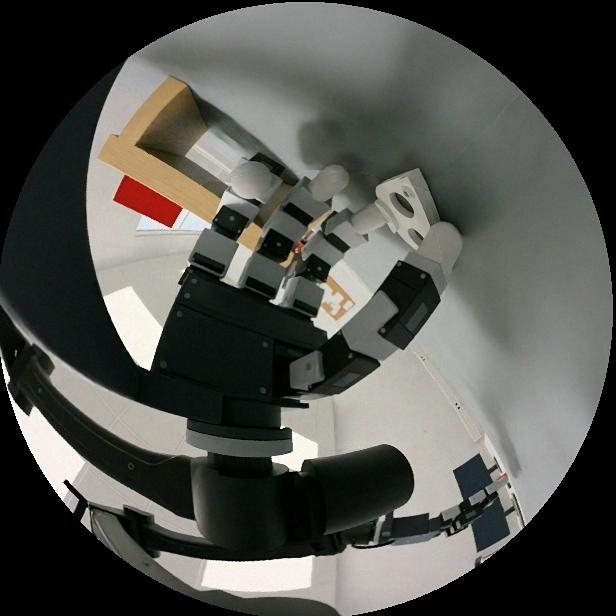

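Scaled by 2.291 from the camera's 616x616 image, which has a finer 880x880 frame.

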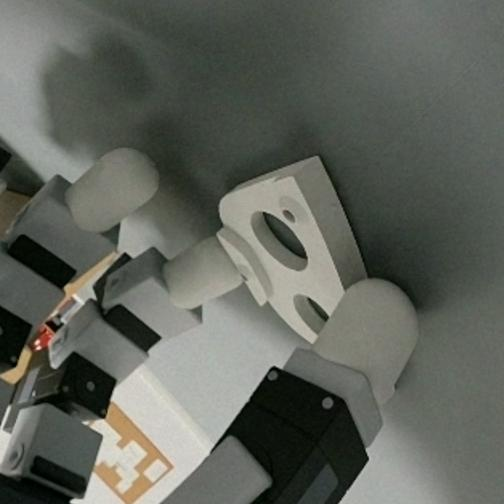

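Request:
{"method": "execute_actions", "body": {
  "actions": [
    [[0,0,0,0,0,0,0,0.1,0,0,0,0,0,0,0,0,0,0,0,0,0,0,0.4,-0.6,0,0,0,0,0,0,0.43,0.31,0.76,0.7,0,0,0,0,0,0,0,0,0,0,0,0,0.4,-0.6]],
    [[0,0,0,0,0,0,0,0.1,0,0,0,0,0,0,0,0,0,0,0,0,0,0,0.4,-0.6,0,0,0,0,0,0,0.43,0.36,0.76,0.7,0,0,0,0,0,0,0,0,0,0,0,0,0.4,-0.6]]
  ],
  "cameras": ["cam_right_wrist"]
}}

Request:
{"method": "zoom_image", "body": {
  "camera": "cam_right_wrist",
  "region": [280, 100, 500, 320]
}}

Scene clock: 6672.77 s.
left_arm: end_effector_position=(+0.1359, +0.7406, +0.1612) hand_goal=(+0.616, +0.000, +0.610, +0.720, +0.576, +0.000, +0.560, +0.700, +0.600, +0.000, +0.580, +0.720, +0.710, +0.680, +0.230, +0.190) hand_measured=(+0.614, +0.000, +0.610, +0.718, +0.576, +0.000, +0.560, +0.700, +0.598, -0.006, +0.582, +0.722, +0.708, +0.678, +0.226, +0.190) hand_current_ma=(-5, -2, -2, -7, -3, -2, -2, +3, -4, -16, +5, +8, -5, -7, -17, +2) hand_state=(goal, goal, goal, goal, goal, goal, goal, goal, goal, goal, goal, goal, goal, goal, goal, goal) hand_current_limit=0.40 hand_speed=-0.60 end_effector_quat_wxyz=(-0.213, +0.549, +0.802, +0.104) | right_arm: end_effector_position=(+0.2673, +0.2547, +0.0577) hand_goal=(+0.112, +0.000, -0.186, +0.364, +0.152, +0.000, -0.180, +0.304, +0.128, +0.000, -0.540, -0.040, -0.538, +0.680, +0.040, +0.064) hand_measured=(+0.232, +0.002, -0.170, +0.370, +0.150, +0.002, -0.176, +0.302, +0.128, +0.000, -0.536, -0.042, -0.536, +0.682, +0.058, +0.072) hand_current_ma=(+385, +2, +53, +15, -3, +3, +10, -6, +0, +1, +11, -7, +3, +6, +73, +29) hand_state=(blocked, goal, goal, goal, goal, goal, goal, goal, goal, goal, goal, goal, goal, goal, goal, goal) hand_current_limit=0.40 hand_speed=-0.60 end_effector_quat_wxyz=(+0.278, -0.465, +0.660, -0.520)
Joint positions: left_arm=[1.163 1.213 0.739 -0.789 -0.372 0.862] | right_arm=[1.259 2.148 1.731 -1.68 1.213 -1.139]
Joint torques (N m): left_arm=[-0.38 -7.18 12.45 1.58 -0.25 0.13] | right_arm=[-0.73 -19.9 9.69 -0.85 0.35 -0.14]
Heat: left arm: hottest elbow 72 °C; right arm: hottest elbow 50 °C.
Hand target: left_arm +0.1433, +0.7628, +0.1826; -0.218, +0.546, +0.799, +0.127 | right_arm +0.2685, +0.2648, +0.0730; +0.280, -0.455, +0.668, -0.518
Off the commanded pose: left_arm 0.032 m, 3 deg | right_arm 0.018 m, 2 deg.
joint read past its limit (right arm) — joint 4 (wrist pitch), lower limit.
joint sent to its limit (right arm) — joint 4 (wrist pitch), lower limit. The joint targets still meet the commanded pose.
Step readings (end_effector_position of left_arm | right_arm):
0: (+0.1359, +0.7406, +0.1612) | (+0.2653, +0.2553, +0.0559)
1: (+0.1359, +0.7406, +0.1612) | (+0.2653, +0.2553, +0.0559)
2: (+0.1359, +0.7406, +0.1612) | (+0.2655, +0.2554, +0.0560)
4: (+0.1359, +0.7406, +0.1612) | (+0.2661, +0.2551, +0.0567)
8: (+0.1359, +0.7406, +0.1612) | (+0.2665, +0.2549, +0.0569)
15: (+0.1359, +0.7406, +0.1612) | (+0.2665, +0.2549, +0.0569)
16: (+0.1359, +0.7406, +0.1612) | (+0.2665, +0.2549, +0.0569)
17: (+0.1359, +0.7406, +0.1612) | (+0.2666, +0.2549, +0.0569)
19: (+0.1359, +0.7406, +0.1612) | (+0.2671, +0.2548, +0.0575)
23: (+0.1359, +0.7406, +0.1612) | (+0.2673, +0.2547, +0.0577)
30: (+0.1359, +0.7406, +0.1612) | (+0.2673, +0.2547, +0.0577)
camera_calibration:
cam_right_wrist: T_world_to_cam=[[0.0714656, 0.740435, -0.668318, -0.144499], [-0.358949, 0.644232, 0.675367, -0.170482], [0.930617, 0.191627, 0.311819, -0.193746], [0, 0, 0, 1]] pos_world=[0.129436, 0.253949, 0.0789805]
Images, in order (width x height): cam_right_wrist 616x616.

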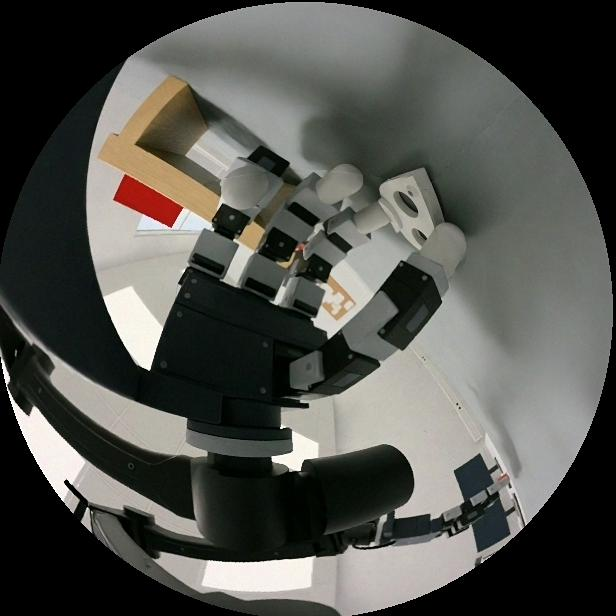

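Scaled by 2.291 from the camera's 616x616 image, which has a finer 880x880 frame.

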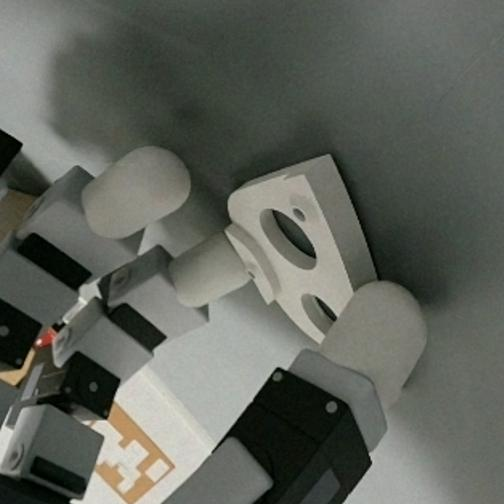

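Request:
{"method": "execute_actions", "body": {
  "actions": [
    [[0,0,0,0,0,0,0,0.1,0,0,0,0,0,0,0,0,0,0,0,0,0,0,0.4,-0.6,0,-0.01,0,0,0,0,0.43,0.38,0.76,0.7,0,0,0,0,0,0,0,0,0,0,0,0,0.4,-0.6]],
    [[0,0,0,0,0,0,0,0.1,0,0,0,0,0,0,0,0,0,0,0,0,0,0,0.4,-0.6,0,-0.01,0,0,0,0,0.43,0.38,0.76,0.7,0,0,0,0,0,0,0,0,0,0,0,0,0.4,-0.6]]
  ],
  "cameras": ["cam_right_wrist"]
}}

Request:
{"method": "zoom_image", "body": {
  "camera": "cam_right_wrist",
  "region": [280, 100, 500, 320]
}}

Scene clock: 6679.33 s.
left_arm: end_effector_position=(+0.1359, +0.7406, +0.1612) hand_goal=(+0.616, +0.000, +0.610, +0.720, +0.576, +0.000, +0.560, +0.700, +0.600, +0.000, +0.580, +0.720, +0.710, +0.680, +0.230, +0.190) hand_measured=(+0.614, +0.000, +0.610, +0.718, +0.576, +0.000, +0.560, +0.700, +0.598, -0.006, +0.582, +0.722, +0.708, +0.678, +0.226, +0.190) hand_current_ma=(-5, -2, -2, -7, -3, -2, -2, +3, -4, -16, +5, +8, -5, -7, -17, +2) hand_state=(goal, goal, goal, goal, goal, goal, goal, goal, goal, goal, goal, goal, goal, goal, goal, goal) hand_current_limit=0.40 hand_speed=-0.60 end_effector_quat_wxyz=(-0.213, +0.549, +0.802, +0.104) | right_arm: end_effector_position=(+0.2662, +0.2526, +0.0594) hand_goal=(+0.084, +0.000, -0.180, +0.368, +0.118, +0.000, -0.184, +0.304, +0.098, +0.000, -0.540, -0.036, -0.538, +0.680, +0.040, +0.068) hand_measured=(+0.198, +0.002, -0.154, +0.380, +0.118, +0.002, -0.180, +0.302, +0.098, +0.000, -0.536, -0.038, -0.538, +0.682, +0.070, +0.082) hand_current_ma=(+385, +5, +85, +37, -1, +3, +12, -6, +1, +1, +11, -7, +0, +5, +139, +59) hand_state=(blocked, goal, blocked, goal, goal, goal, goal, goal, goal, goal, goal, goal, goal, goal, blocked, goal) hand_current_limit=0.40 hand_speed=-0.60 end_effector_quat_wxyz=(+0.271, -0.473, +0.655, -0.523)
Joint positions: left_arm=[1.163 1.213 0.739 -0.789 -0.372 0.862] | right_arm=[1.258 2.144 1.731 -1.68 1.21 -1.166]
Joint torques (N m): left_arm=[-0.44 -6.95 12.34 1.47 -0.28 0.17] | right_arm=[-1.26 -21.13 10.09 -0.94 0.53 -0.07]
Heat: left arm: hottest elbow 72 °C; right arm: hottest elbow 51 °C.
Hand target: left_arm +0.1433, +0.7628, +0.1826; -0.218, +0.546, +0.799, +0.127 | right_arm +0.2723, +0.2642, +0.0844; +0.280, -0.455, +0.668, -0.518
Off the commanded pose: left_arm 0.032 m, 3 deg | right_arm 0.028 m, 3 deg.
joint read past its limit (right arm) — joint 4 (wrist pitch), lower limit.
joint sent to its limit (right arm) — joint 4 (wrist pitch), lower limit. The joint targets still meet the commanded pose.
Step readings (end_effector_position of left_arm | right_arm):
0: (+0.1359, +0.7406, +0.1612) | (+0.2673, +0.2547, +0.0577)
1: (+0.1359, +0.7406, +0.1612) | (+0.2673, +0.2547, +0.0577)
2: (+0.1359, +0.7406, +0.1612) | (+0.2675, +0.2546, +0.0577)
4: (+0.1359, +0.7406, +0.1612) | (+0.2677, +0.2544, +0.0583)
8: (+0.1359, +0.7406, +0.1612) | (+0.2675, +0.2541, +0.0585)
15: (+0.1359, +0.7406, +0.1612) | (+0.2674, +0.2539, +0.0587)
16: (+0.1359, +0.7406, +0.1612) | (+0.2674, +0.2539, +0.0586)
17: (+0.1359, +0.7406, +0.1612) | (+0.2673, +0.2538, +0.0586)
19: (+0.1359, +0.7406, +0.1612) | (+0.2670, +0.2536, +0.0589)
23: (+0.1359, +0.7406, +0.1612) | (+0.2665, +0.2530, +0.0592)
30: (+0.1359, +0.7406, +0.1612) | (+0.2663, +0.2526, +0.0592)
camera_calibration:
cam_right_wrist: T_world_to_cam=[[0.0584114, 0.728474, -0.682578, -0.134398], [-0.354076, 0.654411, 0.668114, -0.174096], [0.933391, 0.202659, 0.29616, -0.195434], [0, 0, 0, 1]] pos_world=[0.128624, 0.251443, 0.0824585]
Images, in order (width x height): cam_right_wrist 616x616.

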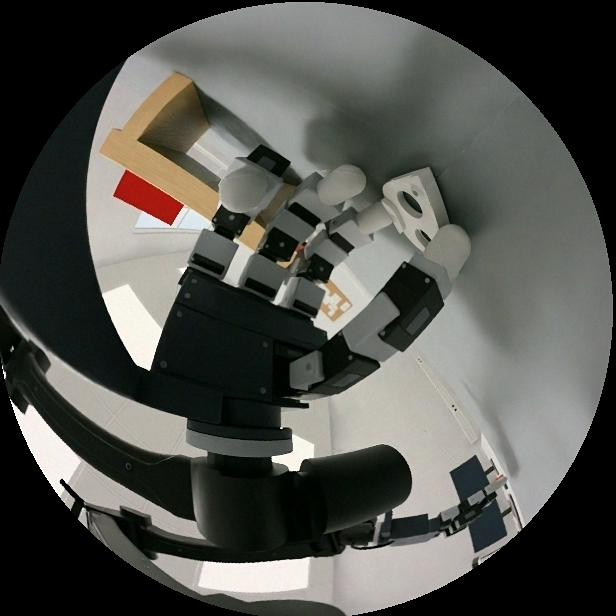

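Scaled by 2.291 from the camera's 616x616 image, which has a finer 880x880 frame.

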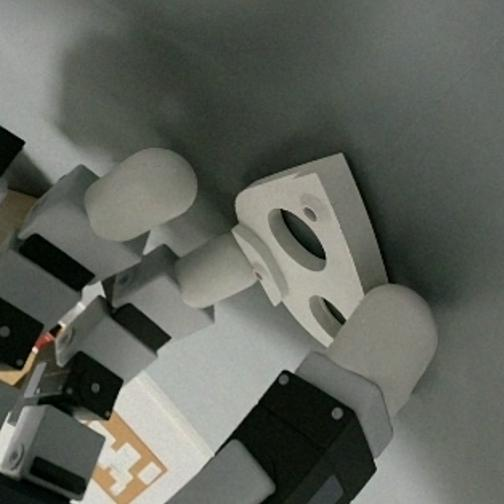

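Request:
{"method": "execute_actions", "body": {
  "actions": [
    [[0,0,0,0,0,0,0,0.1,0,0,0,0,0,0,0,0,0,0,0,0,0,0,0.4,-0.6,0,-0.01,0,0,0,0,0.43,0.39,0.76,0.7,0,0,0,0,0,0,0,0,0,0,0,0,0.4,-0.6]],
    [[0,0,0,0,0,0,0,0.1,0,0,0,0,0,0,0,0,0,0,0,0,0,0,0.4,-0.6,0,-0.01,0,0,0,0,0.43,0.39,0.76,0.7,0,0,0,0,0,0,0,0,0,0,0,0,0.4,-0.6]]
  ],
  "cameras": ["cam_right_wrist"]
}}

Request:
{"method": "zoom_image", "body": {
  "camera": "cam_right_wrist",
  "region": [280, 100, 500, 320]
}}

Scene clock: 6685.57 s.
left_arm: end_effector_position=(+0.1359, +0.7406, +0.1612) hand_goal=(+0.616, +0.000, +0.610, +0.720, +0.576, +0.000, +0.560, +0.700, +0.600, +0.000, +0.580, +0.720, +0.710, +0.680, +0.230, +0.190) hand_measured=(+0.614, +0.000, +0.610, +0.718, +0.576, +0.000, +0.560, +0.700, +0.598, -0.006, +0.582, +0.722, +0.708, +0.678, +0.226, +0.190) hand_current_ma=(-5, -2, -2, -7, -3, -2, -2, +3, -4, -16, +5, +8, -5, -7, -17, +2) hand_state=(goal, goal, goal, goal, goal, goal, goal, goal, goal, goal, goal, goal, goal, goal, goal, goal) hand_current_limit=0.40 hand_speed=-0.60 end_effector_quat_wxyz=(-0.213, +0.549, +0.802, +0.104) | right_arm: end_effector_position=(+0.2685, +0.2501, +0.0685) hand_goal=(+0.070, +0.000, -0.178, +0.370, +0.100, +0.000, -0.186, +0.304, +0.084, +0.000, -0.540, -0.034, -0.538, +0.680, +0.040, +0.070) hand_measured=(+0.194, +0.002, -0.152, +0.382, +0.100, +0.002, -0.182, +0.302, +0.084, +0.000, -0.536, -0.036, -0.538, +0.682, +0.070, +0.084) hand_current_ma=(+385, +5, +89, +39, -1, +3, +12, -6, +1, +1, +11, -7, +0, +5, +141, +60) hand_state=(blocked, goal, blocked, goal, goal, goal, goal, goal, goal, goal, goal, goal, goal, goal, blocked, goal) hand_current_limit=0.40 hand_speed=-0.60 end_effector_quat_wxyz=(+0.269, -0.476, +0.654, -0.523)
Joint positions: left_arm=[1.163 1.213 0.739 -0.789 -0.372 0.862] | right_arm=[1.253 2.127 1.731 -1.68 1.21 -1.191]
Joint torques (N m): left_arm=[-0.32 -7.24 12.46 1.52 -0.26 0.12] | right_arm=[-1.2 -20.78 10.69 -0.84 0.66 -0.08]
Heat: left arm: hottest elbow 72 °C; right arm: hottest elbow 51 °C.
Hand target: left_arm +0.1433, +0.7628, +0.1826; -0.218, +0.546, +0.799, +0.127 | right_arm +0.2762, +0.2636, +0.0956; +0.280, -0.455, +0.668, -0.518
Off the commanded pose: left_arm 0.032 m, 3 deg | right_arm 0.031 m, 3 deg.
joint read past its limit (right arm) — joint 4 (wrist pitch), lower limit.
joint sent to its limit (right arm) — joint 4 (wrist pitch), lower limit. The joint targets still meet the commanded pose.
Step readings (end_effector_position of left_arm | right_arm):
0: (+0.1359, +0.7406, +0.1612) | (+0.2662, +0.2526, +0.0594)
1: (+0.1359, +0.7406, +0.1612) | (+0.2662, +0.2525, +0.0594)
2: (+0.1359, +0.7406, +0.1612) | (+0.2662, +0.2525, +0.0594)
4: (+0.1359, +0.7406, +0.1612) | (+0.2665, +0.2521, +0.0600)
8: (+0.1359, +0.7406, +0.1612) | (+0.2671, +0.2515, +0.0619)
15: (+0.1359, +0.7406, +0.1612) | (+0.2671, +0.2515, +0.0642)
16: (+0.1359, +0.7406, +0.1612) | (+0.2670, +0.2515, +0.0642)
17: (+0.1359, +0.7406, +0.1612) | (+0.2672, +0.2513, +0.0644)
19: (+0.1359, +0.7406, +0.1612) | (+0.2677, +0.2508, +0.0643)
23: (+0.1359, +0.7406, +0.1612) | (+0.2680, +0.2504, +0.0660)
30: (+0.1359, +0.7406, +0.1612) | (+0.2685, +0.2501, +0.0685)
camera_calibration:
cam_right_wrist: T_world_to_cam=[[0.0527167, 0.72501, -0.686718, -0.123758], [-0.351343, 0.657172, 0.666846, -0.179084], [0.934762, 0.206119, 0.289371, -0.200495], [0, 0, 0, 1]] pos_world=[0.131019, 0.248741, 0.0924517]
Images, in order (width x height): cam_right_wrist 616x616.

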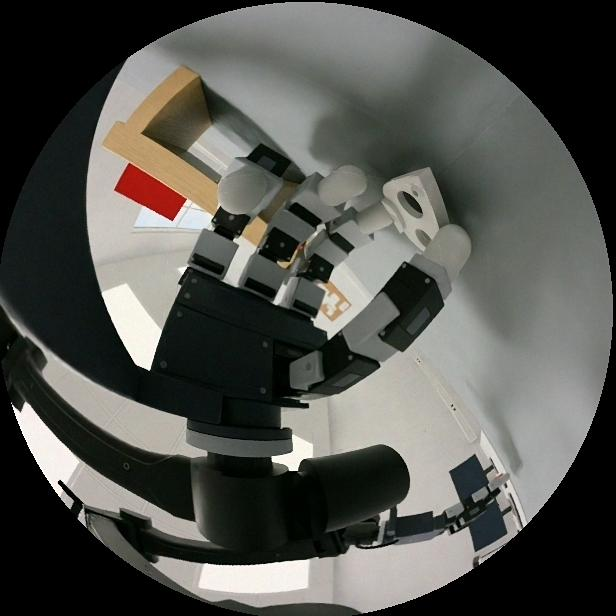

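Scaled by 2.291 from the camera's 616x616 image, which has a finer 880x880 frame.

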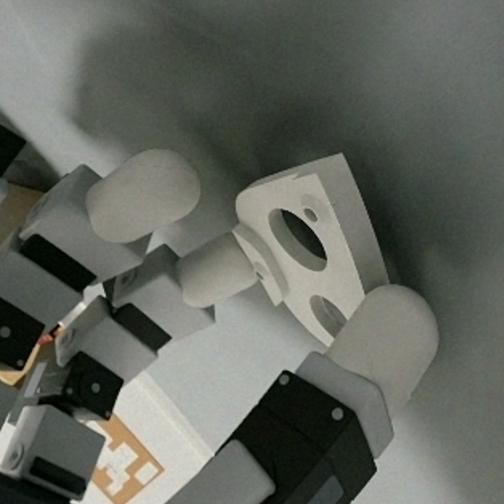

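Request:
{"method": "execute_actions", "body": {
  "actions": [
    [[0,0,0,0,0,0,0,0.1,0,0,0,0,0,0,0,0,0,0,0,0,0,0,0.4,-0.6,0.003,-0.03,-0.0095,0,0,0,0.43,0.39,0.76,0.7,0,0,0,0,0,0,0,0,0,0,0,0,0.4,-0.6]],
    [[0,0,0,0,0,0,0,0.1,0,0,0,0,0,0,0,0,0,0,0,0,0,0,0.4,-0.6,0.004,-0.04,-0.013,0,0,0,0.43,0.39,0.76,0.7,0,0,0,0,0,0,0,0,0,0,0,0,0.4,-0.6]],
    [[0,0,0,0,0,0,0,0.1,0,0,0,0,0,0,0,0,0,0,0,0,0,0,0.4,-0.6,0.004,-0.04,-0.013,0,0,0,0.43,0.39,0.76,0.7,0,0,0,0,0,0,0,0,0,0,0,0,0.4,-0.6]],
    [[0,0,0,0,0,0,0,0.1,0,0,0,0,0,0,0,0,0,0,0,0,0,0,0.4,-0.6,0.004,-0.04,-0.013,0,0,0,0.43,0.39,0.76,0.7,0,0,0,0,0,0,0,0,0,0,0,0,0.4,-0.6]]
  ],
  "cameras": ["cam_right_wrist"]
}}

Scene clock: 6698.07 s.
left_arm: end_effector_position=(+0.1359, +0.7406, +0.1612) hand_goal=(+0.616, +0.000, +0.610, +0.720, +0.576, +0.000, +0.560, +0.700, +0.600, +0.000, +0.580, +0.720, +0.710, +0.680, +0.230, +0.190) hand_measured=(+0.614, +0.000, +0.610, +0.718, +0.576, +0.000, +0.560, +0.700, +0.598, -0.006, +0.582, +0.722, +0.708, +0.678, +0.226, +0.190) hand_current_ma=(-5, -2, -2, -7, -3, -2, -2, +3, -4, -16, +5, +8, -5, -7, -17, +2) hand_state=(goal, goal, goal, goal, goal, goal, goal, goal, goal, goal, goal, goal, goal, goal, goal, goal) hand_current_limit=0.40 hand_speed=-0.60 end_effector_quat_wxyz=(-0.213, +0.549, +0.802, +0.104) | right_arm: end_effector_position=(+0.2693, +0.2538, +0.1646) hand_goal=(+0.070, +0.000, -0.178, +0.370, +0.100, +0.000, -0.186, +0.304, +0.084, +0.000, -0.540, -0.034, -0.538, +0.680, +0.040, +0.070) hand_measured=(+0.194, +0.002, -0.152, +0.382, +0.100, +0.002, -0.182, +0.302, +0.084, +0.000, -0.536, -0.036, -0.538, +0.682, +0.070, +0.084) hand_current_ma=(+385, +5, +89, +40, -1, +3, +12, -6, +1, +1, +11, -7, +0, +5, +141, +60) hand_state=(blocked, goal, blocked, goal, goal, goal, goal, goal, goal, goal, goal, goal, goal, goal, blocked, goal) hand_current_limit=0.40 hand_speed=-0.60 end_effector_quat_wxyz=(+0.287, -0.492, +0.652, -0.501)
Joint positions: left_arm=[1.163 1.213 0.739 -0.789 -0.372 0.862] | right_arm=[1.249 1.985 1.786 -1.68 1.213 -1.369]
Joint torques (N m): left_arm=[-0.67 -6.65 12.44 1.57 -0.32 0.17] | right_arm=[-1.32 -19.25 11.88 -0.53 0.74 -0.06]
Heat: left arm: hottest elbow 72 °C; right arm: hottest elbow 52 °C.
Hand target: left_arm +0.1433, +0.7628, +0.1826; -0.218, +0.546, +0.799, +0.127 | right_arm +0.2763, +0.2639, +0.1906; +0.280, -0.455, +0.668, -0.518
Off the commanded pose: left_arm 0.032 m, 3 deg | right_arm 0.029 m, 5 deg.
joint read past its limit (right arm) — joint 4 (wrist pitch), lower limit.
joint sent to its limit (right arm) — joint 4 (wrist pitch), lower limit. The joint targets are off in orientation, not in position.
Step readings (end_effector_position of left_arm | right_arm):
0: (+0.1359, +0.7406, +0.1612) | (+0.2684, +0.2500, +0.0685)
1: (+0.1359, +0.7406, +0.1612) | (+0.2684, +0.2500, +0.0687)
2: (+0.1359, +0.7406, +0.1612) | (+0.2684, +0.2499, +0.0691)
4: (+0.1359, +0.7406, +0.1612) | (+0.2681, +0.2496, +0.0708)
8: (+0.1359, +0.7406, +0.1612) | (+0.2681, +0.2494, +0.0794)
15: (+0.1359, +0.7406, +0.1612) | (+0.2687, +0.2514, +0.0909)
16: (+0.1359, +0.7406, +0.1612) | (+0.2688, +0.2516, +0.0912)
17: (+0.1359, +0.7406, +0.1612) | (+0.2686, +0.2514, +0.0916)
19: (+0.1359, +0.7406, +0.1612) | (+0.2684, +0.2506, +0.0927)
23: (+0.1359, +0.7406, +0.1612) | (+0.2681, +0.2497, +0.1009)
30: (+0.1359, +0.7406, +0.1612) | (+0.2691, +0.2521, +0.1156)
31: (+0.1359, +0.7406, +0.1612) | (+0.2691, +0.2523, +0.1162)
32: (+0.1359, +0.7406, +0.1612) | (+0.2691, +0.2522, +0.1169)
34: (+0.1359, +0.7406, +0.1612) | (+0.2686, +0.2514, +0.1182)
38: (+0.1359, +0.7406, +0.1612) | (+0.2683, +0.2504, +0.1255)
45: (+0.1359, +0.7406, +0.1612) | (+0.2692, +0.2529, +0.1395)
46: (+0.1359, +0.7406, +0.1612) | (+0.2692, +0.2530, +0.1400)
47: (+0.1359, +0.7406, +0.1612) | (+0.2691, +0.2529, +0.1406)
49: (+0.1359, +0.7406, +0.1612) | (+0.2688, +0.2524, +0.1424)
53: (+0.1359, +0.7406, +0.1612) | (+0.2686, +0.2521, +0.1501)
60: (+0.1359, +0.7406, +0.1612) | (+0.2694, +0.2539, +0.1643)
camera_calibration:
cam_right_wrist: T_world_to_cam=[[0.00376398, 0.749597, -0.661884, -0.0576352], [-0.37792, 0.613867, 0.693068, -0.231508], [0.925831, 0.247531, 0.285599, -0.237333], [0, 0, 0, 1]] pos_world=[0.132456, 0.244066, 0.190085]
Images, in order (width x height): cam_right_wrist 616x616.

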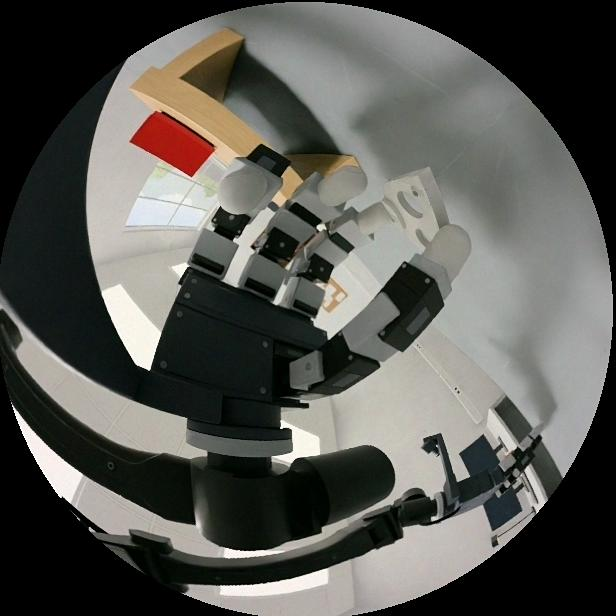

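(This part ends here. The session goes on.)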